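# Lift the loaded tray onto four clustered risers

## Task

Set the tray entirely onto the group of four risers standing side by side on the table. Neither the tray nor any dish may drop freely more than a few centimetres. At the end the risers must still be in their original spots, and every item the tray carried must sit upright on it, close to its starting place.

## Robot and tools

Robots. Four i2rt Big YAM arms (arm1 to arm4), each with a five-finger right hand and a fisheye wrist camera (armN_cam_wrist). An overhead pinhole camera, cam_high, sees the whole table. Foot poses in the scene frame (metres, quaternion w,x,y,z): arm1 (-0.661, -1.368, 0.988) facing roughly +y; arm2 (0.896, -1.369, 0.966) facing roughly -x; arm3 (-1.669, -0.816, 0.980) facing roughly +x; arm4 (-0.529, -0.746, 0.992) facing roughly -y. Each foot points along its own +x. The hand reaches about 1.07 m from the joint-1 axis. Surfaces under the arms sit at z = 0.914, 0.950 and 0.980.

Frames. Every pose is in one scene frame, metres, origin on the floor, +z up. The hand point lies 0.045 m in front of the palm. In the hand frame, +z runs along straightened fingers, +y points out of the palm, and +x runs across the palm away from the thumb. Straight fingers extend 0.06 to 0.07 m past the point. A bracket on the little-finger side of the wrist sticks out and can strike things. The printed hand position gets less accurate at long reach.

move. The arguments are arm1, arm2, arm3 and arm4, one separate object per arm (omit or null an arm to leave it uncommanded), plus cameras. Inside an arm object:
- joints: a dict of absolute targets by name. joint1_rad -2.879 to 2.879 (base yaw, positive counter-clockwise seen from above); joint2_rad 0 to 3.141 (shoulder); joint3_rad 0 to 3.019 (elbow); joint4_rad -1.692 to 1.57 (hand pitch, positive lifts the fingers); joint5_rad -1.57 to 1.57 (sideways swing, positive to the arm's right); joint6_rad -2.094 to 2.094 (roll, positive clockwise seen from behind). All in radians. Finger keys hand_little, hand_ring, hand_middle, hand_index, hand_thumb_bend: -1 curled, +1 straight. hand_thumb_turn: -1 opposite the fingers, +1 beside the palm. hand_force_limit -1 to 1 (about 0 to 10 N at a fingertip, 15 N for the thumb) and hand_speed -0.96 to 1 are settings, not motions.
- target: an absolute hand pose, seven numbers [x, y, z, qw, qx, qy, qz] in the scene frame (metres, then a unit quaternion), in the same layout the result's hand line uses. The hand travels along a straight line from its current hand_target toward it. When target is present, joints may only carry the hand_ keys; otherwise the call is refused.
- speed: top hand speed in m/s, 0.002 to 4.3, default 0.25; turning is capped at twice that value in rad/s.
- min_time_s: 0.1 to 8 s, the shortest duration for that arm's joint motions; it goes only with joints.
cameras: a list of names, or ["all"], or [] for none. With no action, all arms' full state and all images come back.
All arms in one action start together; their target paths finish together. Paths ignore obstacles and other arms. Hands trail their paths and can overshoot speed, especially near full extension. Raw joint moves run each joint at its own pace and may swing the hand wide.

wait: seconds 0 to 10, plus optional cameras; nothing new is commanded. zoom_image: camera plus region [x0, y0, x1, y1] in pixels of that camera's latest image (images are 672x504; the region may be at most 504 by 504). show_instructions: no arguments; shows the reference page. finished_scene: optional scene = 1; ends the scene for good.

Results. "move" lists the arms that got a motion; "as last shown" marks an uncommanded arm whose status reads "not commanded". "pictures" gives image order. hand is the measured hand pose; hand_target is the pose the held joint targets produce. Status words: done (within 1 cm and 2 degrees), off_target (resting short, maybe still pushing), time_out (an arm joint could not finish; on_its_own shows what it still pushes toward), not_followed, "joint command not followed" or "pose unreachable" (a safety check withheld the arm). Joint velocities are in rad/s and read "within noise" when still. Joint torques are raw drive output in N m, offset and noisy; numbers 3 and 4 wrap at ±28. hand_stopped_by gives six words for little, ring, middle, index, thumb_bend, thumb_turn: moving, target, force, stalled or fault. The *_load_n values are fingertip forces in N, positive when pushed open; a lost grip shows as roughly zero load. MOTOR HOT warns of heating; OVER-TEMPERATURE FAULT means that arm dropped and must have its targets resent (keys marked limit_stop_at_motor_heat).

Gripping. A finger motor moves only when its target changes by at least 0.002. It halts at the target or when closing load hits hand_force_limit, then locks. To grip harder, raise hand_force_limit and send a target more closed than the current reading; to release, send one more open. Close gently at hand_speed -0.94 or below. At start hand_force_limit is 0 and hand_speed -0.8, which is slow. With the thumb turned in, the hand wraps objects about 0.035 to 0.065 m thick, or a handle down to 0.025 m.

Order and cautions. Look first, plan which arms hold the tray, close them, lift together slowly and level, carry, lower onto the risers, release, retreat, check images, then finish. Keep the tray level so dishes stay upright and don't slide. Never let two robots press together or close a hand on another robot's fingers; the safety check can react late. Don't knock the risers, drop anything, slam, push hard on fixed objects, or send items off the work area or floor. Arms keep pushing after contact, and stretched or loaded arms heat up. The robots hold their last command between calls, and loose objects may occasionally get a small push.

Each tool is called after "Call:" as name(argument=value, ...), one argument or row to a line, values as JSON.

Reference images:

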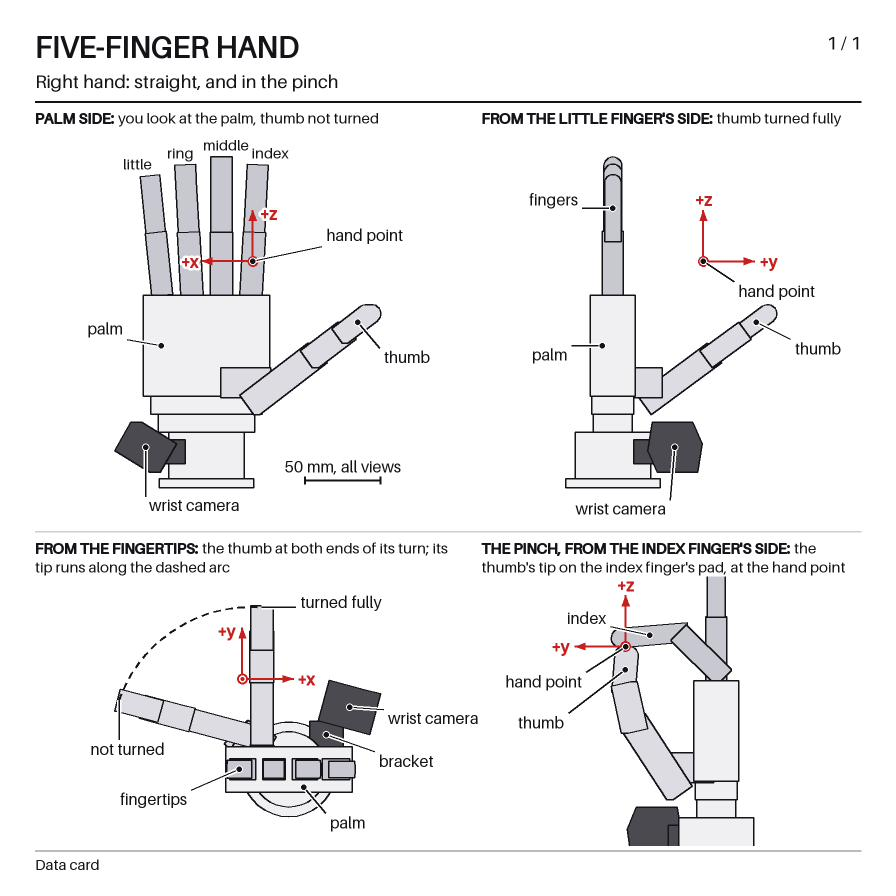

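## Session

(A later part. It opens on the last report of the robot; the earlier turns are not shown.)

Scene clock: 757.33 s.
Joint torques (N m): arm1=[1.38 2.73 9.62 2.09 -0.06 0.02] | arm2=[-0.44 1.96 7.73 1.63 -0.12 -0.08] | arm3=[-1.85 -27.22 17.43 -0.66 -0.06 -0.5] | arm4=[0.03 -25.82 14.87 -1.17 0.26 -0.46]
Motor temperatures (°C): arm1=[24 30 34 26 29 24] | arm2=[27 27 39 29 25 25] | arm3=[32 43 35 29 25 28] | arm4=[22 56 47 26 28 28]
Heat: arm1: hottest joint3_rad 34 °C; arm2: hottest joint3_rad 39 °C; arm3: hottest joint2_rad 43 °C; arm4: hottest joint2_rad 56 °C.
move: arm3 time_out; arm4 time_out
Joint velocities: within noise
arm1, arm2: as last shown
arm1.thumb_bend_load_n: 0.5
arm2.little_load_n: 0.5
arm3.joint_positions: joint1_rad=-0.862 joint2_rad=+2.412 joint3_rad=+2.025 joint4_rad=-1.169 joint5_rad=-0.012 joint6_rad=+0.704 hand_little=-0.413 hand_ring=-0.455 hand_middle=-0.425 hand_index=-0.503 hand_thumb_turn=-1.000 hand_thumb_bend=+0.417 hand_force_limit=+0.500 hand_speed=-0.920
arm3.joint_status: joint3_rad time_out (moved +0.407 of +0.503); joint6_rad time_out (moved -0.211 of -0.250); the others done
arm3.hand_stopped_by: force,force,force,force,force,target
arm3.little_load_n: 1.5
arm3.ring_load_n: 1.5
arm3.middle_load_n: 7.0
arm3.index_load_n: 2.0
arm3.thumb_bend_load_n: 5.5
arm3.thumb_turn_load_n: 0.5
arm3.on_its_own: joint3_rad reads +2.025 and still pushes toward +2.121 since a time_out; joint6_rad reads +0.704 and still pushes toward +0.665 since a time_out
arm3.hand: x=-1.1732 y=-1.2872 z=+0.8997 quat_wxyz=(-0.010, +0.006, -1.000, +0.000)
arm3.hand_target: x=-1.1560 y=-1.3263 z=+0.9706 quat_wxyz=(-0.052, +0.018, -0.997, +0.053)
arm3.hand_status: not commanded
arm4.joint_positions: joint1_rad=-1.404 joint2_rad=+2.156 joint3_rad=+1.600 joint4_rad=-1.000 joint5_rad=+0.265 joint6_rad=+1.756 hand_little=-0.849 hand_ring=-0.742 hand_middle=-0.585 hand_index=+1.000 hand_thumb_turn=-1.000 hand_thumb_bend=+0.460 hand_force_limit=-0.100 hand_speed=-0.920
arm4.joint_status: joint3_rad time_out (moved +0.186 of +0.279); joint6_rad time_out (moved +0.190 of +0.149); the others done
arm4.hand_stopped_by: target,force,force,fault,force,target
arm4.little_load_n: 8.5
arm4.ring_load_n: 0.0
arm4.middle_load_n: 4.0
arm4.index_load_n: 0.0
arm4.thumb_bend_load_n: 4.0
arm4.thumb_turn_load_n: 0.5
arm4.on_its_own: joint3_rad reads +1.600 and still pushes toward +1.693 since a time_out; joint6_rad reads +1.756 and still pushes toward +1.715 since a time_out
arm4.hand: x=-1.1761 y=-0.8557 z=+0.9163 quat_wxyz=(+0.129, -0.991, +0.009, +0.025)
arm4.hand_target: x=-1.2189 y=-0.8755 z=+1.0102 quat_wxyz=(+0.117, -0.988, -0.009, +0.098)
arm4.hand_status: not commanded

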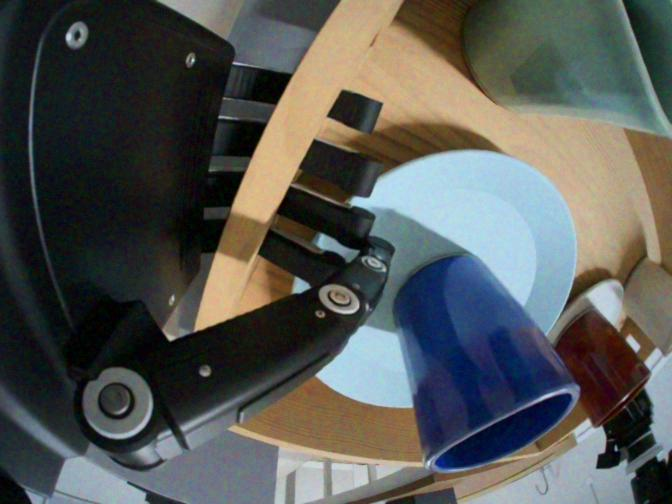

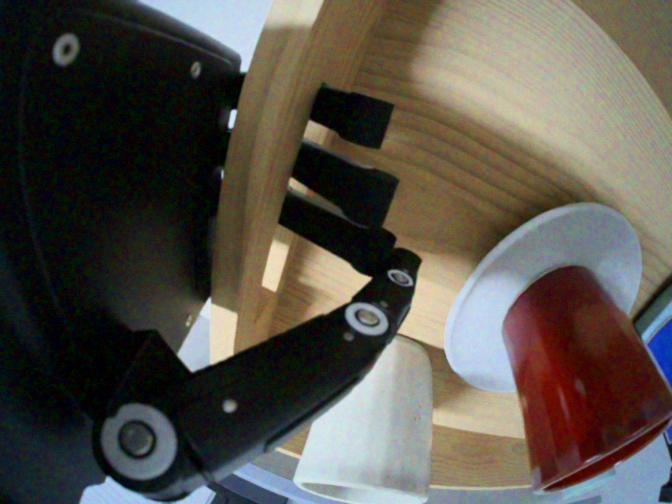

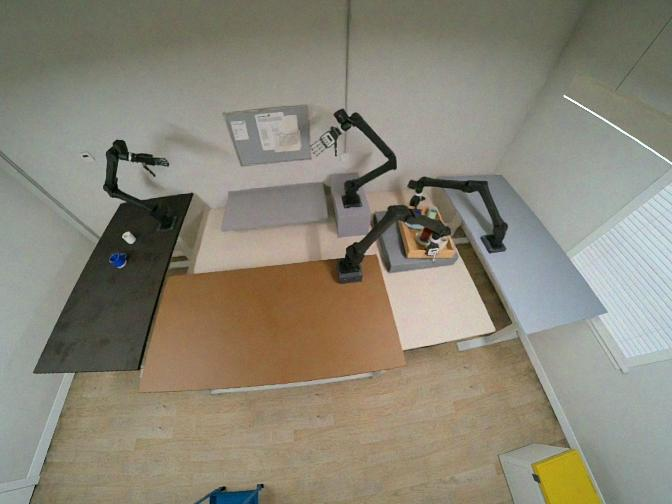

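Call:
move(
  arm3={"joints": {"joint1_rad": -0.866, "joint2_rad": 2.427, "joint3_rad": 2.270, "joint4_rad": -1.272, "joint5_rad": -0.012, "joint6_rad": 0.62}, "min_time_s": 4},
  arm4={"joints": {"joint1_rad": -1.410, "joint2_rad": 2.237, "joint3_rad": 1.957, "joint4_rad": -1.14, "joint5_rad": 0.262, "joint6_rad": 1.66}, "min_time_s": 4},
  cameras=["arm3_cam_wrist", "arm4_cam_wrist", "cam_high"],
)

Call:
zoom_image(
  camera="cam_high",
  region=[360, 170, 528, 320],
)

Scene clock: 788.87 s.
Joint torques (N m): arm1=[1.38 2.67 9.62 2.09 -0.07 0.02] | arm2=[-0.44 1.96 7.73 1.66 -0.12 -0.07] | arm3=[-0.56 -28.69 18.45 -0.8 -0.17 -0.25] | arm4=[-1.49 -28.75 15.64 -1.25 0.34 -0.37]
Motor temperatures (°C): arm1=[24 30 34 26 29 24] | arm2=[27 27 39 29 25 25] | arm3=[32 44 37 29 25 27] | arm4=[22 54 51 26 28 28]
Heat: arm1: hottest joint3_rad 34 °C; arm2: hottest joint3_rad 39 °C; arm3: hottest joint2_rad 44 °C; arm4: hottest joint2_rad 54 °C.
move: arm3 time_out; arm4 time_out
Joint velocities: within noise
arm1, arm2: as last shown
arm1.thumb_bend_load_n: 0.0
arm2.little_load_n: 0.0
arm3.joint_positions: joint1_rad=-0.864 joint2_rad=+2.489 joint3_rad=+2.165 joint4_rad=-1.255 joint5_rad=-0.009 joint6_rad=+0.634 hand_little=-0.413 hand_ring=-0.455 hand_middle=-0.425 hand_index=-0.503 hand_thumb_turn=-1.000 hand_thumb_bend=+0.417 hand_force_limit=+0.500 hand_speed=-0.920
arm3.joint_status: joint3_rad time_out (moved +0.140 of +0.245); the others done
arm3.hand_stopped_by: force,force,force,force,force,target
arm3.little_load_n: 2.5
arm3.ring_load_n: 4.5
arm3.middle_load_n: 7.0
arm3.index_load_n: 0.0
arm3.thumb_bend_load_n: 5.0
arm3.thumb_turn_load_n: 1.0
arm3.on_its_own: joint3_rad reads +2.165 and still pushes toward +2.270 since a time_out
arm3.hand: x=-1.1678 y=-1.2991 z=+0.8970 quat_wxyz=(-0.002, +0.040, -0.999, -0.007)
arm3.hand_target: x=-1.1404 y=-1.3328 z=+0.9778 quat_wxyz=(-0.049, +0.046, -0.996, +0.051)
arm3.hand_status: not commanded
arm4.joint_positions: joint1_rad=-1.406 joint2_rad=+2.336 joint3_rad=+1.858 joint4_rad=-1.109 joint5_rad=+0.259 joint6_rad=+1.693 hand_little=-0.849 hand_ring=-0.742 hand_middle=-0.585 hand_index=+1.000 hand_thumb_turn=-1.000 hand_thumb_bend=+0.460 hand_force_limit=-0.100 hand_speed=-0.920
arm4.joint_status: joint3_rad time_out (moved +0.258 of +0.357); the others done
arm4.hand_stopped_by: target,force,force,fault,force,target
arm4.little_load_n: 7.5
arm4.ring_load_n: 0.0
arm4.middle_load_n: 3.5
arm4.index_load_n: 0.0
arm4.thumb_bend_load_n: 4.0
arm4.thumb_turn_load_n: 0.5
arm4.on_its_own: joint3_rad reads +1.858 and still pushes toward +1.957 since a time_out
arm4.hand: x=-1.2231 y=-0.8658 z=+0.8880 quat_wxyz=(+0.130, -0.991, -0.023, +0.005)
arm4.hand_target: x=-1.2718 y=-0.8712 z=+0.9957 quat_wxyz=(+0.120, -0.989, -0.027, +0.084)
arm4.hand_status: not commanded

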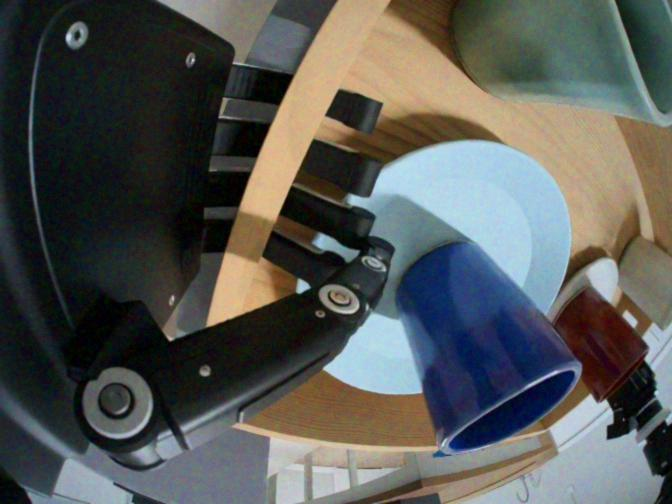

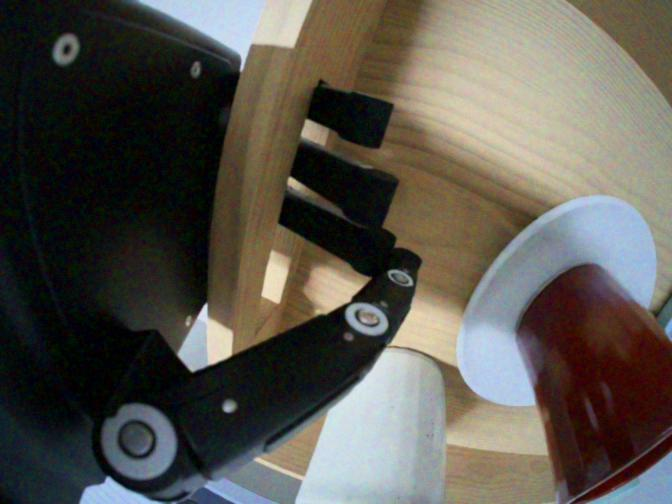

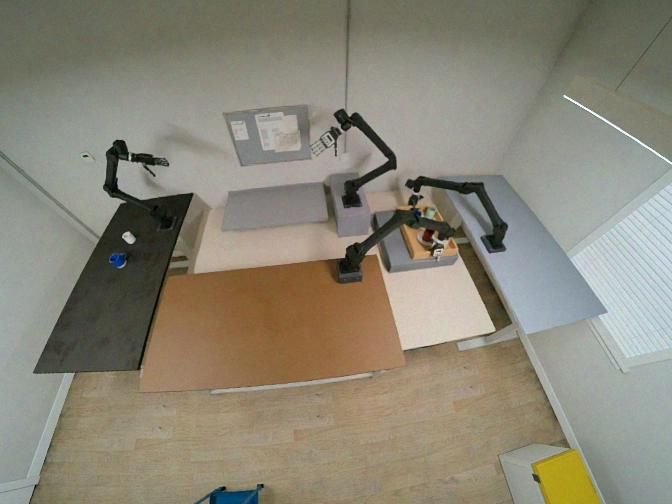

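Scaled by 3.000.

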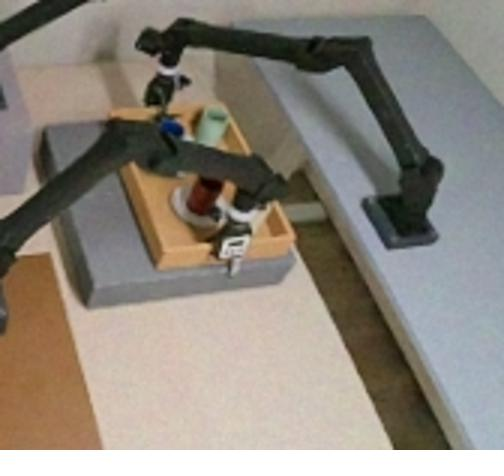

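Call:
zoom_image(
  camera="cam_high",
  region=[370, 195, 470, 280],
)

Scaled by 5.040.

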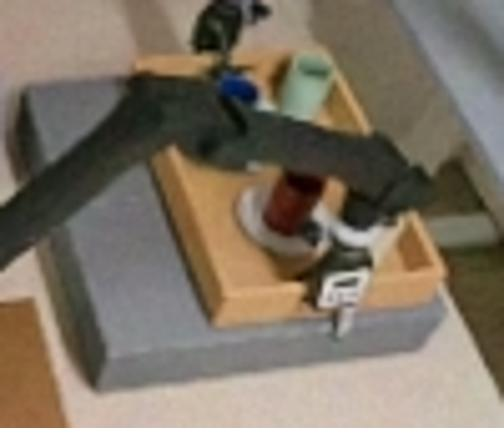

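Call:
zoom_image(
  camera="arm3_cam_wrist",
  region=[190, 0, 400, 160],
)

Call:
zoom_image(
  camera="arm4_cam_wrist",
  region=[180, 250, 400, 504],
)

Scaled by 2.400 from the camera's image (finer frame: 960x720).

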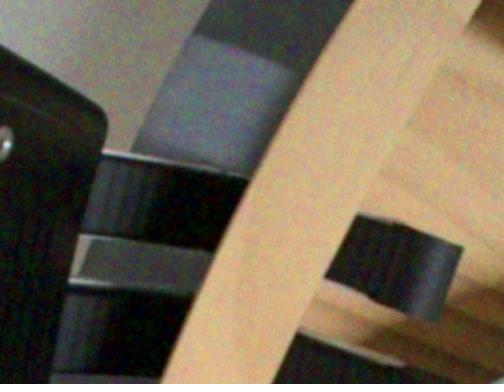

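Scaled by 1.984 from the camera's image (finer frame: 960x720).

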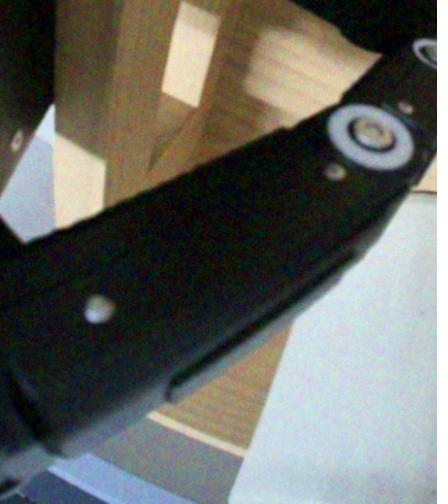

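Call:
move(
  arm3={"joints": {"joint1_rad": -0.838, "joint2_rad": 2.496, "joint3_rad": 2.40, "joint4_rad": -1.329, "joint5_rad": -0.012, "joint6_rad": 0.605}, "min_time_s": 3},
  arm4={"joints": {"joint1_rad": -1.410, "joint2_rad": 2.192, "joint3_rad": 1.911, "joint4_rad": -1.14, "joint5_rad": 0.262, "joint6_rad": 1.64}, "min_time_s": 3},
  cameras=["arm3_cam_wrist", "arm4_cam_wrist", "cam_high"],
)

Call:
zoom_image(
  camera="cam_high",
  region=[370, 195, 470, 280],
)

Scene clock: 819.67 s.
Joint torques (N m): arm1=[1.32 2.78 9.61 2.09 -0.06 0.02] | arm2=[-0.44 1.96 7.72 1.59 -0.12 -0.07] | arm3=[0.32 -29.22 18.86 -0.46 -0.18 -0.21] | arm4=[-1.49 -32.26 11.63 -1.26 0.67 -0.39]
Motor temperatures (°C): arm1=[24 29 34 26 29 24] | arm2=[27 27 39 29 25 25] | arm3=[32 43 41 29 25 27] | arm4=[22 56 52 26 28 28]
Heat: arm1: hottest joint3_rad 34 °C; arm2: hottest joint3_rad 39 °C; arm3: hottest joint2_rad 43 °C; arm4: hottest joint2_rad 56 °C.
move: arm3 time_out; arm4 time_out
Joint velocities: within noise
arm1, arm2: as last shown
arm1.little_load_n: 0.5
arm3.joint_positions: joint1_rad=-0.847 joint2_rad=+2.554 joint3_rad=+2.291 joint4_rad=-1.321 joint5_rad=-0.009 joint6_rad=+0.617 hand_little=-0.413 hand_ring=-0.455 hand_middle=-0.425 hand_index=-0.503 hand_thumb_turn=-1.000 hand_thumb_bend=+0.417 hand_force_limit=+0.500 hand_speed=-0.920
arm3.joint_status: joint3_rad time_out (moved +0.127 of +0.235); the others done
arm3.hand_stopped_by: force,force,force,force,force,target
arm3.little_load_n: 2.5
arm3.ring_load_n: 4.0
arm3.middle_load_n: 7.0
arm3.index_load_n: 0.0
arm3.thumb_bend_load_n: 5.0
arm3.thumb_turn_load_n: 0.5
arm3.on_its_own: joint3_rad reads +2.291 and still pushes toward +2.400 since a time_out
arm3.hand: x=-1.1499 y=-1.3023 z=+0.8967 quat_wxyz=(+0.000, +0.057, -0.998, -0.009)
arm3.hand_target: x=-1.1158 y=-1.3299 z=+0.9774 quat_wxyz=(-0.051, +0.068, -0.995, +0.052)
arm3.hand_status: not commanded
arm4.joint_positions: joint1_rad=-1.405 joint2_rad=+2.336 joint3_rad=+1.858 joint4_rad=-1.109 joint5_rad=+0.252 joint6_rad=+1.674 hand_little=-0.849 hand_ring=-0.742 hand_middle=-0.585 hand_index=+1.000 hand_thumb_turn=-1.000 hand_thumb_bend=+0.460 hand_force_limit=-0.100 hand_speed=-0.920
arm4.joint_status: joint2_rad time_out (moved +0.000 of -0.144); the others done
arm4.hand_stopped_by: target,force,force,fault,force,target
arm4.little_load_n: 8.0
arm4.ring_load_n: 0.0
arm4.middle_load_n: 3.5
arm4.index_load_n: 0.0
arm4.thumb_bend_load_n: 4.0
arm4.thumb_turn_load_n: 0.5
arm4.on_its_own: joint2_rad reads +2.336 and still pushes toward +2.192 since a time_out
arm4.hand: x=-1.2217 y=-0.8680 z=+0.8879 quat_wxyz=(+0.126, -0.991, -0.033, +0.003)
arm4.hand_target: x=-1.2588 y=-0.8698 z=+1.0078 quat_wxyz=(+0.121, -0.988, -0.036, +0.083)
arm4.hand_status: not commanded

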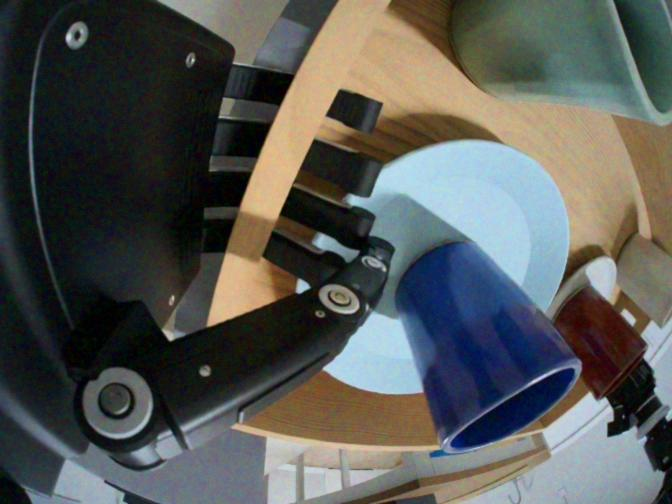

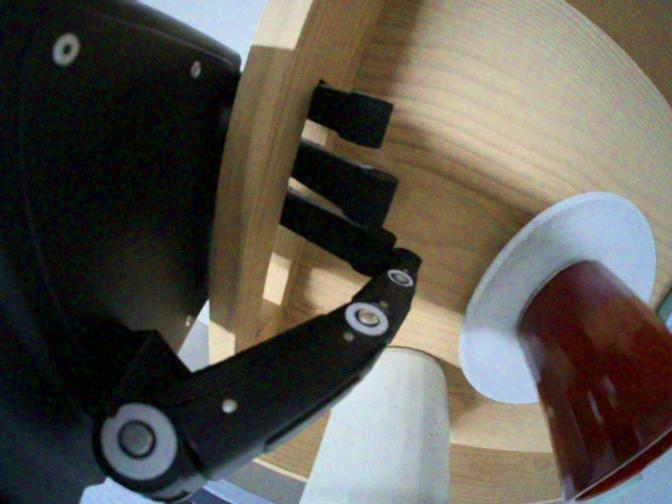

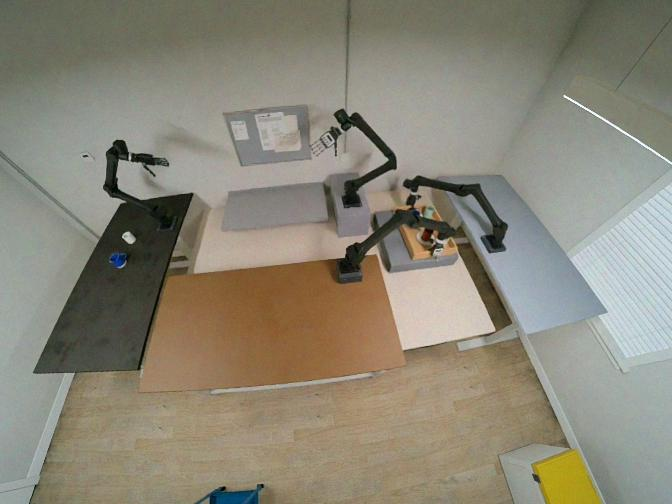

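Scaled by 5.040.

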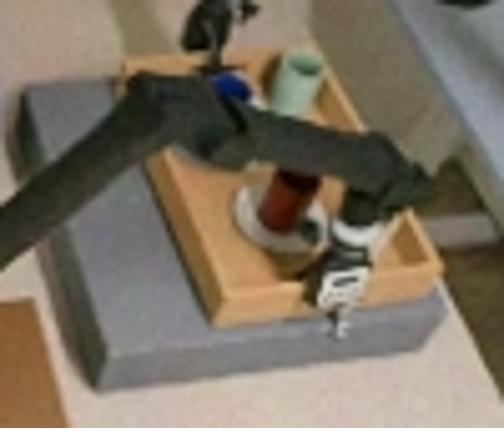

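Call:
move(
  arm3={"joints": {"joint1_rad": -0.806, "joint2_rad": 2.628, "joint3_rad": 2.648, "joint4_rad": -1.425, "joint5_rad": -0.012, "joint6_rad": 0.66}, "min_time_s": 3.5},
  arm4={"joints": {"joint1_rad": -1.395, "joint2_rad": 2.042, "joint3_rad": 1.732, "joint4_rad": -1.085, "joint5_rad": 0.262, "joint6_rad": 1.685}, "min_time_s": 3.5},
  cameras=["arm3_cam_wrist", "arm4_cam_wrist", "cam_high"],
)

Call:
zoom_image(
  camera="cam_high",
  region=[370, 195, 470, 280],
)

Scene clock: 840.97 s.
Joint torques (N m): arm1=[1.38 2.67 9.61 2.1 -0.06 0.02] | arm2=[-0.5 1.9 7.75 1.61 -0.12 -0.06] | arm3=[-0.15 -29.39 18.99 -0.17 -0.18 0.05] | arm4=[-1.9 -31.91 10.61 -0.32 0.82 -0.11]
Motor temperatures (°C): arm1=[24 29 34 26 28 24] | arm2=[26 27 39 29 25 25] | arm3=[32 43 44 29 25 27] | arm4=[22 59 49 26 28 28]
Heat: arm1: hottest joint3_rad 34 °C; arm2: hottest joint3_rad 39 °C; arm3: hottest joint3_rad 44 °C; arm4: hottest joint2_rad 59 °C.
move: arm3 time_out; arm4 time_out
Joint velocities: within noise
arm1, arm2: as last shown
arm1.little_load_n: 0.0
arm3.joint_positions: joint1_rad=-0.813 joint2_rad=+2.679 joint3_rad=+2.542 joint4_rad=-1.423 joint5_rad=-0.009 joint6_rad=+0.647 hand_little=-0.413 hand_ring=-0.455 hand_middle=-0.425 hand_index=-0.503 hand_thumb_turn=-1.000 hand_thumb_bend=+0.417 hand_force_limit=+0.500 hand_speed=-0.920
arm3.joint_status: joint3_rad time_out (moved +0.251 of +0.357); the others done
arm3.hand_stopped_by: force,force,force,force,force,target
arm3.little_load_n: 1.0
arm3.ring_load_n: 3.0
arm3.middle_load_n: 7.0
arm3.index_load_n: 0.5
arm3.thumb_bend_load_n: 5.5
arm3.thumb_turn_load_n: 1.0
arm3.on_its_own: joint3_rad reads +2.542 and still pushes toward +2.648 since a time_out
arm3.hand: x=-1.1090 y=-1.3080 z=+0.8982 quat_wxyz=(-0.008, +0.059, -0.998, +0.000)
arm3.hand_target: x=-1.0775 y=-1.3326 z=+0.9760 quat_wxyz=(-0.060, +0.056, -0.995, +0.057)
arm3.hand_status: not commanded
arm4.joint_positions: joint1_rad=-1.385 joint2_rad=+2.202 joint3_rad=+1.689 joint4_rad=-1.078 joint5_rad=+0.248 joint6_rad=+1.693 hand_little=-0.849 hand_ring=-0.742 hand_middle=-0.585 hand_index=+1.000 hand_thumb_turn=-1.000 hand_thumb_bend=+0.460 hand_force_limit=-0.100 hand_speed=-0.920
arm4.joint_status: joint2_rad time_out (moved -0.133 of -0.294); the others done
arm4.hand_stopped_by: target,force,force,fault,force,target
arm4.little_load_n: 8.5
arm4.ring_load_n: 0.0
arm4.middle_load_n: 3.5
arm4.index_load_n: 0.0
arm4.thumb_bend_load_n: 4.0
arm4.thumb_turn_load_n: 0.5
arm4.on_its_own: joint2_rad reads +2.202 and still pushes toward +2.042 since a time_out
arm4.hand: x=-1.1805 y=-0.8748 z=+0.9158 quat_wxyz=(+0.124, -0.992, -0.034, +0.003)
arm4.hand_target: x=-1.2210 y=-0.8727 z=+1.0387 quat_wxyz=(+0.117, -0.988, -0.020, +0.099)
arm4.hand_status: not commanded

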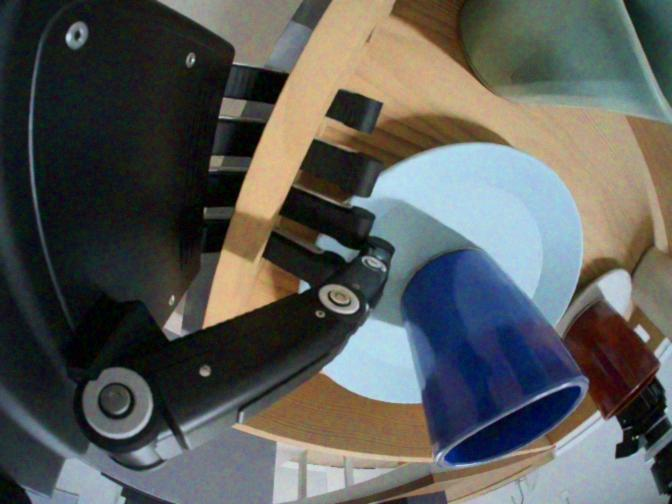

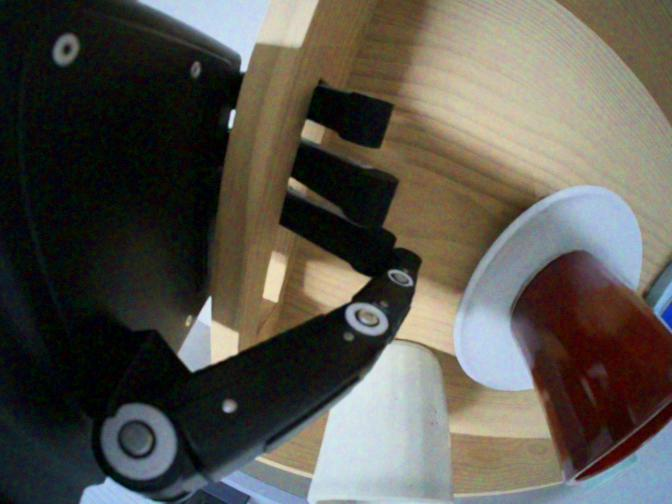

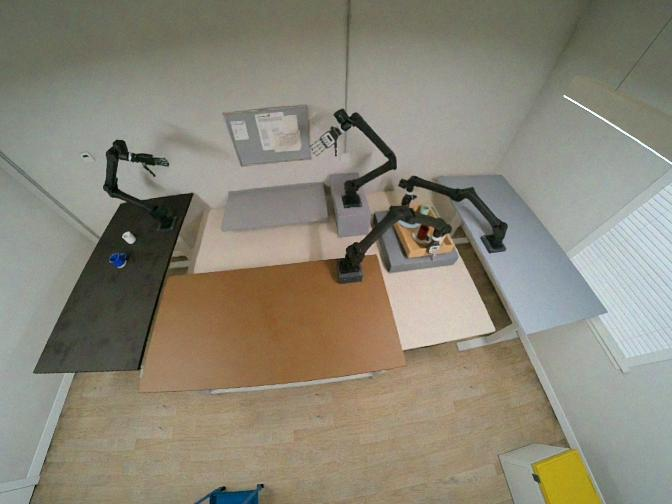

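Scaled by 5.040.

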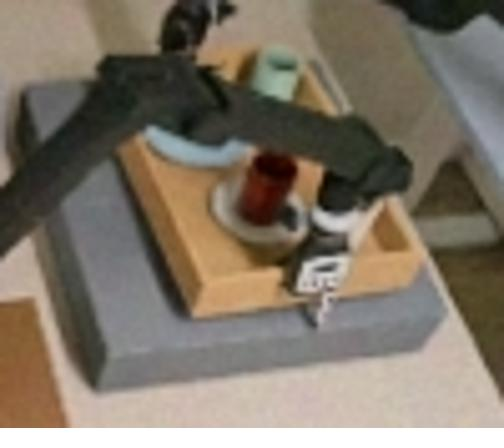

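Call:
move(
  arm3={"joints": {"joint1_rad": -0.794, "joint2_rad": 2.640}, "min_time_s": 2},
  arm4={"joints": {"joint1_rad": -1.409, "joint2_rad": 2.105}, "min_time_s": 2.5},
  cameras=["arm4_cam_wrist"],
)

Scene clock: 852.10 s.
Joint torques (N m): arm1=[1.38 2.78 9.62 2.09 -0.06 0.02] | arm2=[-0.38 1.96 7.72 1.62 -0.11 -0.08] | arm3=[1.03 -28.69 18.51 -0.06 -0.25 0.06] | arm4=[-2.84 -27.11 10.63 -0.31 0.81 -0.11]
Motor temperatures (°C): arm1=[24 29 34 26 28 24] | arm2=[26 27 39 29 25 25] | arm3=[32 44 43 29 25 27] | arm4=[22 60 48 26 28 28]
Heat: arm1: hottest joint3_rad 34 °C; arm2: hottest joint3_rad 39 °C; arm3: hottest joint2_rad 44 °C; arm4: hottest joint2_rad 60 °C.
move: arm3 done; arm4 done
Joint velocities: within noise
arm1, arm2: as last shown
arm3.joint_positions: joint1_rad=-0.810 joint2_rad=+2.682 joint3_rad=+2.548 joint4_rad=-1.426 joint5_rad=-0.008 joint6_rad=+0.647 hand_little=-0.413 hand_ring=-0.455 hand_middle=-0.425 hand_index=-0.503 hand_thumb_turn=-1.000 hand_thumb_bend=+0.417 hand_force_limit=+0.500 hand_speed=-0.920
arm3.joint_status: all done
arm3.hand_stopped_by: force,force,force,force,force,target
arm3.little_load_n: 1.0
arm3.ring_load_n: 2.5
arm3.middle_load_n: 7.0
arm3.index_load_n: 0.5
arm3.thumb_bend_load_n: 5.5
arm3.thumb_turn_load_n: 1.0
arm3.on_its_own: joint3_rad reads +2.548 and still pushes toward +2.648 since a time_out
arm3.hand: x=-1.1079 y=-1.3072 z=+0.8978 quat_wxyz=(-0.007, +0.060, -0.998, +0.000)
arm3.hand_target: x=-1.0723 y=-1.3241 z=+0.9669 quat_wxyz=(-0.056, +0.062, -0.995, +0.052)
arm3.hand_status: not commanded
arm4.joint_positions: joint1_rad=-1.385 joint2_rad=+2.202 joint3_rad=+1.689 joint4_rad=-1.078 joint5_rad=+0.248 joint6_rad=+1.693 hand_little=-0.849 hand_ring=-0.742 hand_middle=-0.585 hand_index=+1.000 hand_thumb_turn=-1.000 hand_thumb_bend=+0.460 hand_force_limit=-0.100 hand_speed=-0.920
arm4.joint_status: all done
arm4.hand_stopped_by: target,force,force,fault,force,target
arm4.little_load_n: 8.5
arm4.ring_load_n: 0.5
arm4.middle_load_n: 3.5
arm4.index_load_n: 0.0
arm4.thumb_bend_load_n: 4.0
arm4.thumb_turn_load_n: 0.5
arm4.hand: x=-1.1805 y=-0.8746 z=+0.9158 quat_wxyz=(+0.124, -0.992, -0.033, +0.003)
arm4.hand_target: x=-1.2162 y=-0.8617 z=+0.9961 quat_wxyz=(+0.122, -0.990, -0.017, +0.067)
arm4.hand_status: not commanded

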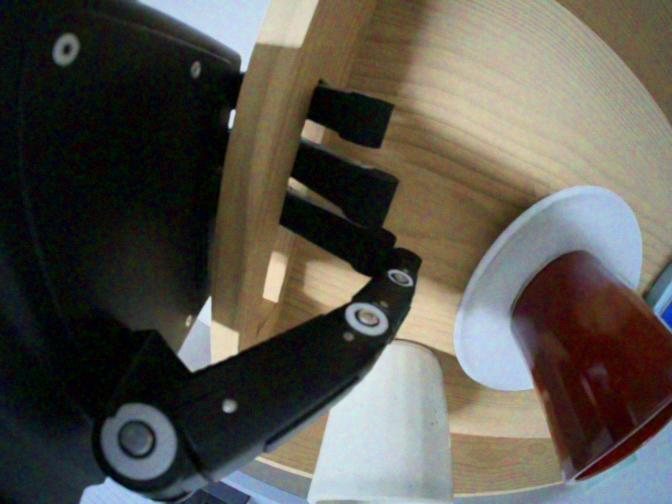

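Call:
move(
  arm3={"joints": {"joint1_rad": -0.783, "joint2_rad": 2.652}, "min_time_s": 2},
  arm4={"joints": {"joint1_rad": -1.422, "joint2_rad": 2.140}, "min_time_s": 2.5},
  cameras=["arm4_cam_wrist"],
)

Scene clock: 856.03 s.
Joint torques (N m): arm1=[1.38 2.67 9.61 2.09 -0.06 0.03] | arm2=[-0.44 1.85 7.73 1.59 -0.12 -0.07] | arm3=[0.5 -28.22 17.87 -0.06 -0.28 0.02] | arm4=[-3.02 -26.7 10.48 -0.51 0.84 -0.13]
Motor temperatures (°C): arm1=[24 29 34 26 28 24] | arm2=[26 27 39 29 25 25] | arm3=[32 44 43 29 25 27] | arm4=[22 60 48 26 28 28]
Heat: arm1: hottest joint3_rad 34 °C; arm2: hottest joint3_rad 39 °C; arm3: hottest joint2_rad 44 °C; arm4: hottest joint2_rad 60 °C.
move: arm3 done; arm4 done
Joint velocities: within noise
arm1.joint_positions: joint1_rad=-1.592 joint2_rad=+0.578 joint3_rad=+1.358 joint4_rad=-1.352 joint5_rad=-0.216 joint6_rad=-1.047 hand_little=+1.000 hand_ring=+1.000 hand_middle=+1.000 hand_index=+1.000 hand_thumb_turn=+1.000 hand_thumb_bend=+1.000 hand_force_limit=+0.000 hand_speed=-0.800
arm1.joint_status: not commanded
arm1.hand_stopped_by: target,target,target,target,target,target
arm1.little_load_n: 0.0
arm1.ring_load_n: 0.0
arm1.middle_load_n: 0.0
arm1.index_load_n: 0.0
arm1.thumb_bend_load_n: 0.0
arm1.thumb_turn_load_n: 0.0
arm1.hand: x=-0.4560 y=-1.3661 z=+1.4585 quat_wxyz=(-0.214, +0.852, -0.180, +0.442)
arm1.hand_target: x=-0.4567 y=-1.3661 z=+1.4671 quat_wxyz=(-0.215, +0.848, -0.178, +0.451)
arm1.hand_status: not commanded
arm2.joint_positions: joint1_rad=-0.240 joint2_rad=+0.637 joint3_rad=+1.411 joint4_rad=-1.145 joint5_rad=-0.224 joint6_rad=-1.344 hand_little=+1.000 hand_ring=+1.000 hand_middle=+1.000 hand_index=+1.000 hand_thumb_turn=+1.000 hand_thumb_bend=+1.000 hand_force_limit=+0.000 hand_speed=-0.800
arm2.joint_status: not commanded
arm2.hand_stopped_by: target,target,target,target,target,target
arm2.little_load_n: 0.0
arm2.ring_load_n: 0.0
arm2.middle_load_n: 0.0
arm2.index_load_n: 0.0
arm2.thumb_bend_load_n: 0.0
arm2.thumb_turn_load_n: 0.0
arm2.hand: x=+0.6360 y=-1.2970 z=+1.5033 quat_wxyz=(+0.563, -0.126, -0.812, +0.093)
arm2.hand_target: x=+0.6376 y=-1.2973 z=+1.5152 quat_wxyz=(+0.573, -0.123, -0.805, +0.092)
arm2.hand_status: not commanded
arm3.joint_positions: joint1_rad=-0.797 joint2_rad=+2.687 joint3_rad=+2.555 joint4_rad=-1.426 joint5_rad=-0.007 joint6_rad=+0.648 hand_little=-0.413 hand_ring=-0.455 hand_middle=-0.425 hand_index=-0.503 hand_thumb_turn=-1.000 hand_thumb_bend=+0.417 hand_force_limit=+0.500 hand_speed=-0.920
arm3.joint_status: all done
arm3.hand_stopped_by: force,force,force,force,force,target
arm3.little_load_n: 0.5
arm3.ring_load_n: 3.0
arm3.middle_load_n: 7.0
arm3.index_load_n: 0.5
arm3.thumb_bend_load_n: 5.0
arm3.thumb_turn_load_n: 0.5
arm3.on_its_own: joint3_rad reads +2.555 and still pushes toward +2.648 since a time_out
arm3.hand: x=-1.1006 y=-1.3010 z=+0.8972 quat_wxyz=(-0.008, +0.066, -0.998, +0.001)
arm3.hand_target: x=-1.0682 y=-1.3164 z=+0.9577 quat_wxyz=(-0.052, +0.067, -0.995, +0.048)
arm3.hand_status: not commanded
arm4.joint_positions: joint1_rad=-1.396 joint2_rad=+2.231 joint3_rad=+1.689 joint4_rad=-1.074 joint5_rad=+0.248 joint6_rad=+1.695 hand_little=-0.849 hand_ring=-0.742 hand_middle=-0.585 hand_index=+1.000 hand_thumb_turn=-1.000 hand_thumb_bend=+0.460 hand_force_limit=-0.100 hand_speed=-0.920
arm4.joint_status: all done
arm4.hand_stopped_by: target,force,force,fault,force,target
arm4.little_load_n: 7.5
arm4.ring_load_n: 0.0
arm4.middle_load_n: 3.5
arm4.index_load_n: 0.0
arm4.thumb_bend_load_n: 4.0
arm4.thumb_turn_load_n: 0.5
arm4.hand: x=-1.1770 y=-0.8667 z=+0.8974 quat_wxyz=(+0.126, -0.992, -0.029, -0.010)
arm4.hand_target: x=-1.2128 y=-0.8524 z=+0.9726 quat_wxyz=(+0.125, -0.991, -0.013, +0.050)
arm4.hand_status: not commanded

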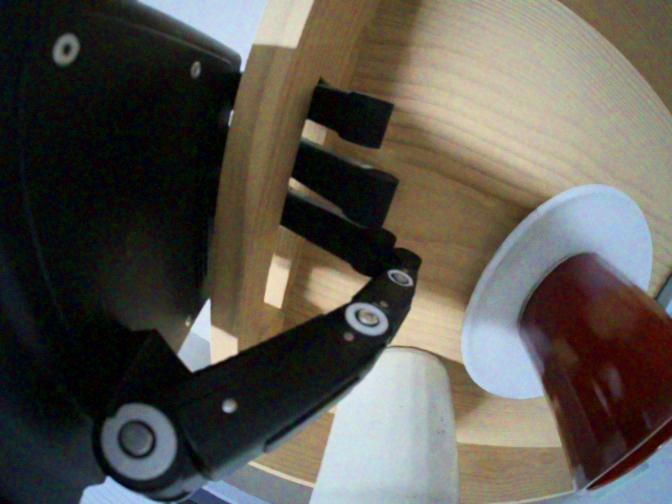

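Call:
move(
  arm3={"joints": {"joint2_rad": 2.672}, "min_time_s": 2},
  arm4={"joints": {"joint2_rad": 2.163}, "min_time_s": 2},
  cameras=["cam_high"],
)

Call:
zoom_image(
  camera="cam_high",
  region=[370, 195, 470, 280],
)

Scene clock: 860.03 s.
Joint torques (N m): arm1=[1.38 2.67 9.61 2.1 -0.06 0.02] | arm2=[-0.44 1.96 7.75 1.63 -0.12 -0.07] | arm3=[0.62 -26.87 17.28 -0.05 -0.26 0.04] | arm4=[-3.08 -26.7 10.36 -0.65 0.84 -0.16]
Motor temperatures (°C): arm1=[24 29 34 26 28 24] | arm2=[26 27 39 29 25 25] | arm3=[32 44 44 29 25 27] | arm4=[22 59 48 26 28 28]
Heat: arm1: hottest joint3_rad 34 °C; arm2: hottest joint3_rad 39 °C; arm3: hottest joint2_rad 44 °C; arm4: hottest joint2_rad 59 °C.
move: arm3 done; arm4 done
Joint velocities: within noise
arm1, arm2: as last shown
arm3.joint_positions: joint1_rad=-0.794 joint2_rad=+2.691 joint3_rad=+2.562 joint4_rad=-1.427 joint5_rad=-0.007 joint6_rad=+0.648 hand_little=-0.413 hand_ring=-0.455 hand_middle=-0.425 hand_index=-0.503 hand_thumb_turn=-1.000 hand_thumb_bend=+0.417 hand_force_limit=+0.500 hand_speed=-0.920
arm3.joint_status: all done
arm3.hand_stopped_by: force,force,force,force,force,target
arm3.little_load_n: 0.5
arm3.ring_load_n: 2.0
arm3.middle_load_n: 7.0
arm3.index_load_n: 0.0
arm3.thumb_bend_load_n: 5.5
arm3.thumb_turn_load_n: 0.5
arm3.hand: x=-1.0985 y=-1.2999 z=+0.8963 quat_wxyz=(-0.008, +0.068, -0.998, +0.002)
arm3.hand_target: x=-1.0703 y=-1.3141 z=+0.9427 quat_wxyz=(-0.046, +0.067, -0.996, +0.040)
arm3.hand_status: not commanded
arm4.joint_positions: joint1_rad=-1.397 joint2_rad=+2.252 joint3_rad=+1.689 joint4_rad=-1.072 joint5_rad=+0.248 joint6_rad=+1.698 hand_little=-0.849 hand_ring=-0.742 hand_middle=-0.585 hand_index=+1.000 hand_thumb_turn=-1.000 hand_thumb_bend=+0.460 hand_force_limit=-0.100 hand_speed=-0.920
arm4.joint_status: all done
arm4.hand_stopped_by: target,force,force,fault,force,target
arm4.little_load_n: 7.0
arm4.ring_load_n: 0.0
arm4.middle_load_n: 4.0
arm4.index_load_n: 0.0
arm4.thumb_bend_load_n: 4.0
arm4.thumb_turn_load_n: 0.5
arm4.hand: x=-1.1732 y=-0.8653 z=+0.8846 quat_wxyz=(+0.127, -0.991, -0.028, -0.018)
arm4.hand_target: x=-1.2092 y=-0.8519 z=+0.9573 quat_wxyz=(+0.126, -0.991, -0.015, +0.038)
arm4.hand_status: not commanded

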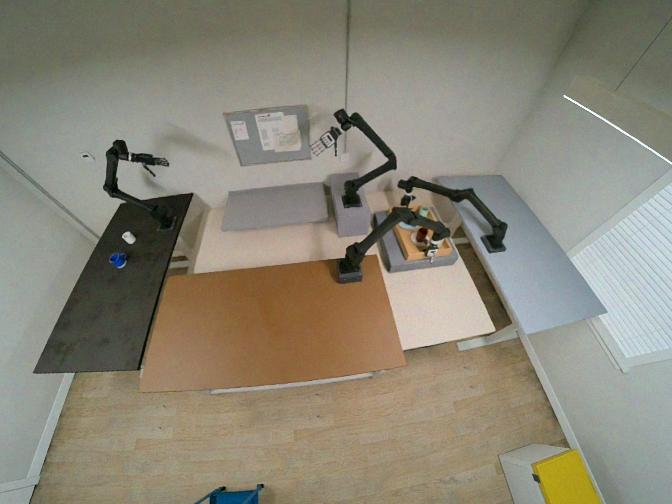

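Scaled by 5.040.

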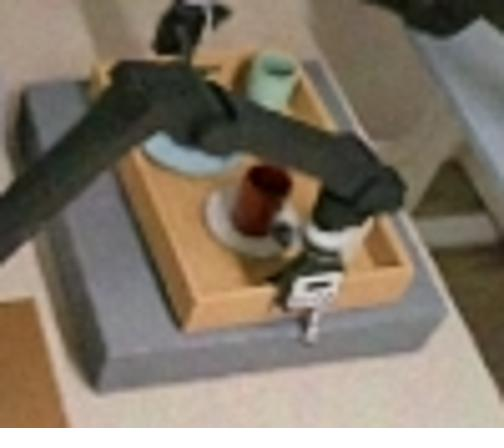

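Call:
move(
  arm3={"joints": {"joint2_rad": 2.705, "joint3_rad": 2.640}, "min_time_s": 2.5},
  arm4={"joints": {"joint2_rad": 2.185}, "min_time_s": 2.5},
  cameras=["arm3_cam_wrist", "arm4_cam_wrist"],
)

Scene clock: 864.73 s.
Joint torques (N m): arm1=[1.32 2.67 9.62 2.09 -0.06 0.02] | arm2=[-0.38 1.96 7.75 1.62 -0.11 -0.07] | arm3=[0.79 -25 15.68 0.06 -0.2 0.04] | arm4=[-3.02 -26.17 10.21 -0.76 0.85 -0.17]
Motor temperatures (°C): arm1=[24 29 34 26 28 24] | arm2=[26 27 39 29 25 25] | arm3=[32 45 44 29 25 27] | arm4=[22 59 48 26 28 28]
Heat: arm1: hottest joint3_rad 34 °C; arm2: hottest joint3_rad 39 °C; arm3: hottest joint2_rad 45 °C; arm4: hottest joint2_rad 59 °C.
move: arm3 done; arm4 done
Joint velocities: within noise
arm1, arm2: as last shown
arm3.joint_positions: joint1_rad=-0.794 joint2_rad=+2.699 joint3_rad=+2.571 joint4_rad=-1.429 joint5_rad=-0.008 joint6_rad=+0.648 hand_little=-0.413 hand_ring=-0.455 hand_middle=-0.425 hand_index=-0.503 hand_thumb_turn=-1.000 hand_thumb_bend=+0.417 hand_force_limit=+0.500 hand_speed=-0.920
arm3.joint_status: all done
arm3.hand_stopped_by: force,force,force,force,force,target
arm3.little_load_n: 0.0
arm3.ring_load_n: 1.0
arm3.middle_load_n: 7.0
arm3.index_load_n: -0.5
arm3.thumb_bend_load_n: 5.5
arm3.thumb_turn_load_n: 1.0
arm3.hand: x=-1.0978 y=-1.3004 z=+0.8943 quat_wxyz=(-0.009, +0.068, -0.998, +0.002)
arm3.hand_target: x=-1.0763 y=-1.3084 z=+0.9148 quat_wxyz=(-0.032, +0.067, -0.997, +0.025)
arm3.hand_status: not commanded
arm4.joint_positions: joint1_rad=-1.398 joint2_rad=+2.268 joint3_rad=+1.689 joint4_rad=-1.070 joint5_rad=+0.248 joint6_rad=+1.699 hand_little=-0.849 hand_ring=-0.742 hand_middle=-0.585 hand_index=+1.000 hand_thumb_turn=-1.000 hand_thumb_bend=+0.460 hand_force_limit=-0.100 hand_speed=-0.920
arm4.joint_status: all done
arm4.hand_stopped_by: target,force,force,fault,force,target
arm4.little_load_n: 6.5
arm4.ring_load_n: 0.0
arm4.middle_load_n: 3.5
arm4.index_load_n: 0.0
arm4.thumb_bend_load_n: 3.5
arm4.thumb_turn_load_n: 0.5
arm4.hand: x=-1.1698 y=-0.8644 z=+0.8741 quat_wxyz=(+0.128, -0.991, -0.028, -0.026)
arm4.hand_target: x=-1.2054 y=-0.8513 z=+0.9424 quat_wxyz=(+0.128, -0.991, -0.016, +0.027)
arm4.hand_status: not commanded

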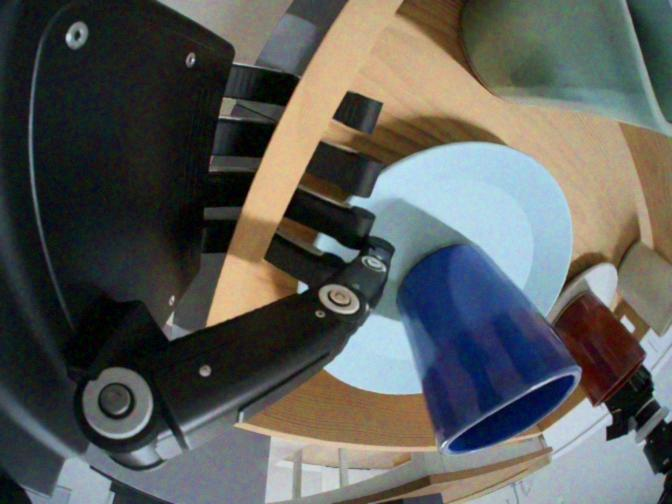

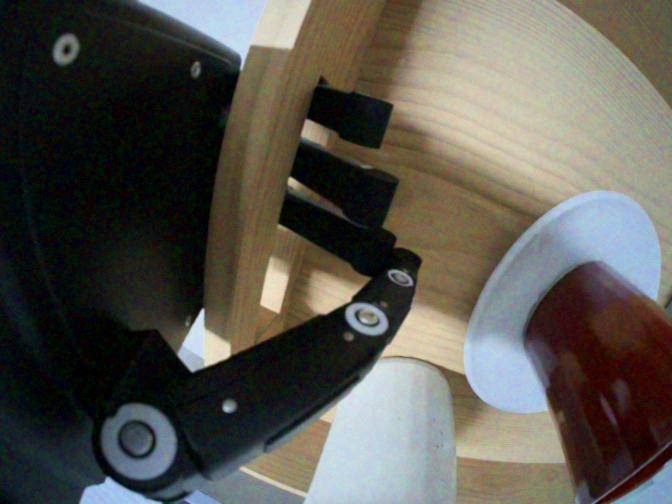

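Call:
move(
  arm4={"joints": {"joint2_rad": 2.205}, "min_time_s": 2.5},
  cameras=["arm4_cam_wrist"],
)

Scene clock: 869.03 s.
Joint torques (N m): arm1=[1.38 2.73 9.62 2.07 -0.06 0.02] | arm2=[-0.44 1.96 7.73 1.63 -0.11 -0.08] | arm3=[0.62 -25.11 15.64 0.17 -0.25 0.04] | arm4=[-2.96 -24.82 10.24 -0.75 0.86 -0.17]
Motor temperatures (°C): arm1=[24 29 34 26 28 24] | arm2=[26 27 39 29 25 25] | arm3=[32 44 44 29 25 27] | arm4=[22 58 47 26 28 28]
Heat: arm1: hottest joint3_rad 34 °C; arm2: hottest joint3_rad 39 °C; arm3: hottest joint2_rad 44 °C; arm4: hottest joint2_rad 58 °C.
move: arm4 done
Joint velocities: within noise
arm1, arm2, arm3: as last shown
arm3.index_load_n: 0.0
arm3.thumb_turn_load_n: 0.5
arm4.joint_positions: joint1_rad=-1.398 joint2_rad=+2.270 joint3_rad=+1.689 joint4_rad=-1.070 joint5_rad=+0.248 joint6_rad=+1.699 hand_little=-0.849 hand_ring=-0.742 hand_middle=-0.585 hand_index=+1.000 hand_thumb_turn=-1.000 hand_thumb_bend=+0.460 hand_force_limit=-0.100 hand_speed=-0.920
arm4.joint_status: all done
arm4.hand_stopped_by: target,force,force,fault,force,target
arm4.little_load_n: 5.5
arm4.ring_load_n: 0.0
arm4.middle_load_n: 3.5
arm4.index_load_n: 0.0
arm4.thumb_bend_load_n: 3.5
arm4.thumb_turn_load_n: 0.5
arm4.hand: x=-1.1694 y=-0.8644 z=+0.8731 quat_wxyz=(+0.128, -0.991, -0.028, -0.026)
arm4.hand_target: x=-1.2017 y=-0.8508 z=+0.9294 quat_wxyz=(+0.129, -0.991, -0.017, +0.017)
arm4.hand_status: not commanded

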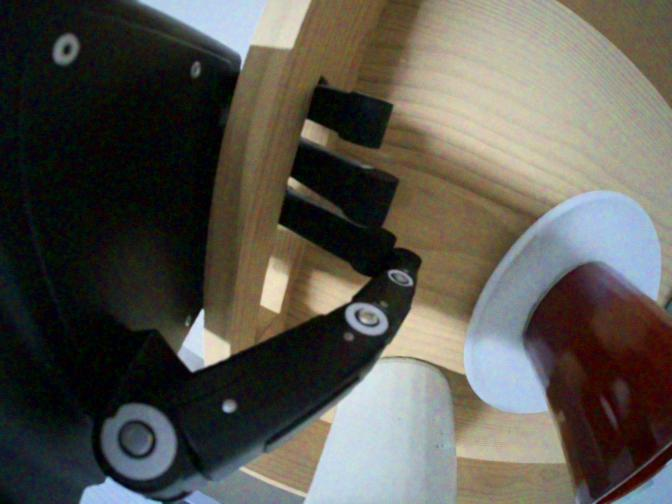

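Call:
move(
  arm4={"joints": {"joint2_rad": 2.240}, "min_time_s": 2.5},
  cameras=["arm4_cam_wrist"],
)

Scene clock: 872.90 s.
Joint torques (N m): arm1=[1.38 2.73 9.62 2.1 -0.06 0.02] | arm2=[-0.38 1.96 7.72 1.62 -0.12 -0.07] | arm3=[0.15 -25.11 15.69 0.03 -0.22 0.03] | arm4=[-3.02 -22.48 10.22 -0.76 0.85 -0.18]
Motor temperatures (°C): arm1=[24 29 34 26 28 24] | arm2=[26 27 39 29 25 25] | arm3=[32 44 43 29 25 27] | arm4=[22 57 47 26 28 28]
Heat: arm1: hottest joint3_rad 34 °C; arm2: hottest joint3_rad 39 °C; arm3: hottest joint2_rad 44 °C; arm4: hottest joint2_rad 57 °C.
move: arm4 done
Joint velocities: within noise
arm1, arm2, arm3: as last shown
arm3.thumb_bend_load_n: 5.0
arm4.joint_positions: joint1_rad=-1.398 joint2_rad=+2.273 joint3_rad=+1.689 joint4_rad=-1.070 joint5_rad=+0.248 joint6_rad=+1.699 hand_little=-0.849 hand_ring=-0.742 hand_middle=-0.585 hand_index=+1.000 hand_thumb_turn=-1.000 hand_thumb_bend=+0.460 hand_force_limit=-0.100 hand_speed=-0.920
arm4.joint_status: all done
arm4.hand_stopped_by: target,force,force,fault,force,target
arm4.little_load_n: 4.0
arm4.ring_load_n: 0.0
arm4.middle_load_n: 3.0
arm4.index_load_n: 0.0
arm4.thumb_bend_load_n: 4.0
arm4.thumb_turn_load_n: 0.5
arm4.hand: x=-1.1688 y=-0.8643 z=+0.8714 quat_wxyz=(+0.128, -0.991, -0.028, -0.028)
arm4.hand_target: x=-1.1947 y=-0.8498 z=+0.9067 quat_wxyz=(+0.131, -0.991, -0.020, +0.000)
arm4.hand_status: not commanded

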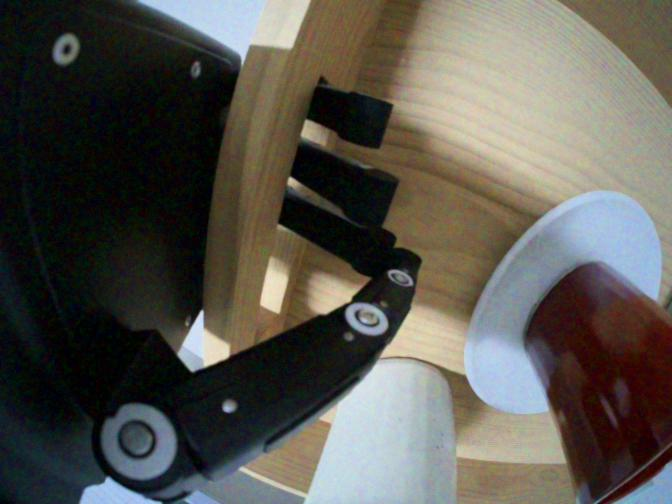

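Call:
move(
  arm3={"joints": {"hand_speed": -0.7, "hand_thumb_bend": 1.0}},
  arm4={"joints": {"joint2_rad": 2.262, "hand_speed": -0.7, "hand_thumb_bend": 1.0}, "min_time_s": 2},
  cameras=["arm3_cam_wrist", "arm4_cam_wrist"],
)

Scene clock: 878.47 s.
Joint torques (N m): arm1=[1.32 2.73 9.61 2.09 -0.06 0.02] | arm2=[-0.5 1.96 7.75 1.63 -0.13 -0.07] | arm3=[0.32 -24.88 15.72 0.03 -0.24 0.04] | arm4=[-2.9 -20.89 10.25 -0.76 0.86 -0.17]
Motor temperatures (°C): arm1=[24 29 34 26 28 24] | arm2=[26 27 40 29 25 25] | arm3=[32 44 43 29 25 27] | arm4=[22 56 47 26 28 28]
Heat: arm1: hottest joint3_rad 34 °C; arm2: hottest joint3_rad 40 °C; arm3: hottest joint2_rad 44 °C; arm4: hottest joint2_rad 56 °C.
move: arm3 done; arm4 done
Joint velocities: within noise
arm1, arm2: as last shown
arm3.joint_positions: joint1_rad=-0.794 joint2_rad=+2.699 joint3_rad=+2.571 joint4_rad=-1.429 joint5_rad=-0.008 joint6_rad=+0.648 hand_little=-0.413 hand_ring=-0.455 hand_middle=-0.426 hand_index=-0.503 hand_thumb_turn=-1.000 hand_thumb_bend=+1.000 hand_force_limit=+0.500 hand_speed=-0.700
arm3.joint_status: all done
arm3.hand_stopped_by: force,force,force,force,target,target
arm3.little_load_n: 0.5
arm3.ring_load_n: 1.0
arm3.middle_load_n: 0.0
arm3.index_load_n: 0.0
arm3.thumb_bend_load_n: 0.0
arm3.thumb_turn_load_n: 0.0
arm3.hand: x=-1.0978 y=-1.3004 z=+0.8943 quat_wxyz=(-0.009, +0.068, -0.998, +0.002)
arm3.hand_target: x=-1.0763 y=-1.3084 z=+0.9148 quat_wxyz=(-0.032, +0.067, -0.997, +0.025)
arm3.hand_status: not commanded
arm4.joint_positions: joint1_rad=-1.398 joint2_rad=+2.275 joint3_rad=+1.689 joint4_rad=-1.070 joint5_rad=+0.248 joint6_rad=+1.699 hand_little=-0.849 hand_ring=-0.742 hand_middle=-0.585 hand_index=+1.000 hand_thumb_turn=-1.000 hand_thumb_bend=+1.000 hand_force_limit=-0.100 hand_speed=-0.700
arm4.joint_status: all done
arm4.hand_stopped_by: target,force,force,fault,target,target
arm4.little_load_n: 3.0
arm4.ring_load_n: 0.0
arm4.middle_load_n: 0.5
arm4.index_load_n: 0.0
arm4.thumb_bend_load_n: 0.0
arm4.thumb_turn_load_n: 0.0
arm4.hand: x=-1.1682 y=-0.8642 z=+0.8700 quat_wxyz=(+0.129, -0.991, -0.029, -0.029)
arm4.hand_target: x=-1.1897 y=-0.8491 z=+0.8921 quat_wxyz=(+0.133, -0.991, -0.021, -0.011)
arm4.hand_status: not commanded

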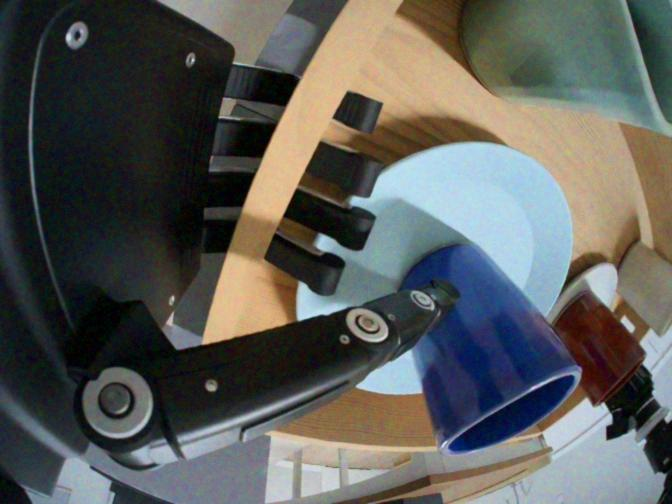

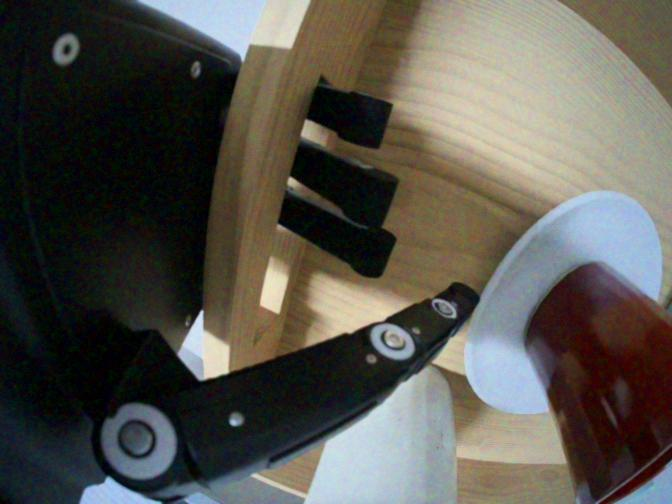

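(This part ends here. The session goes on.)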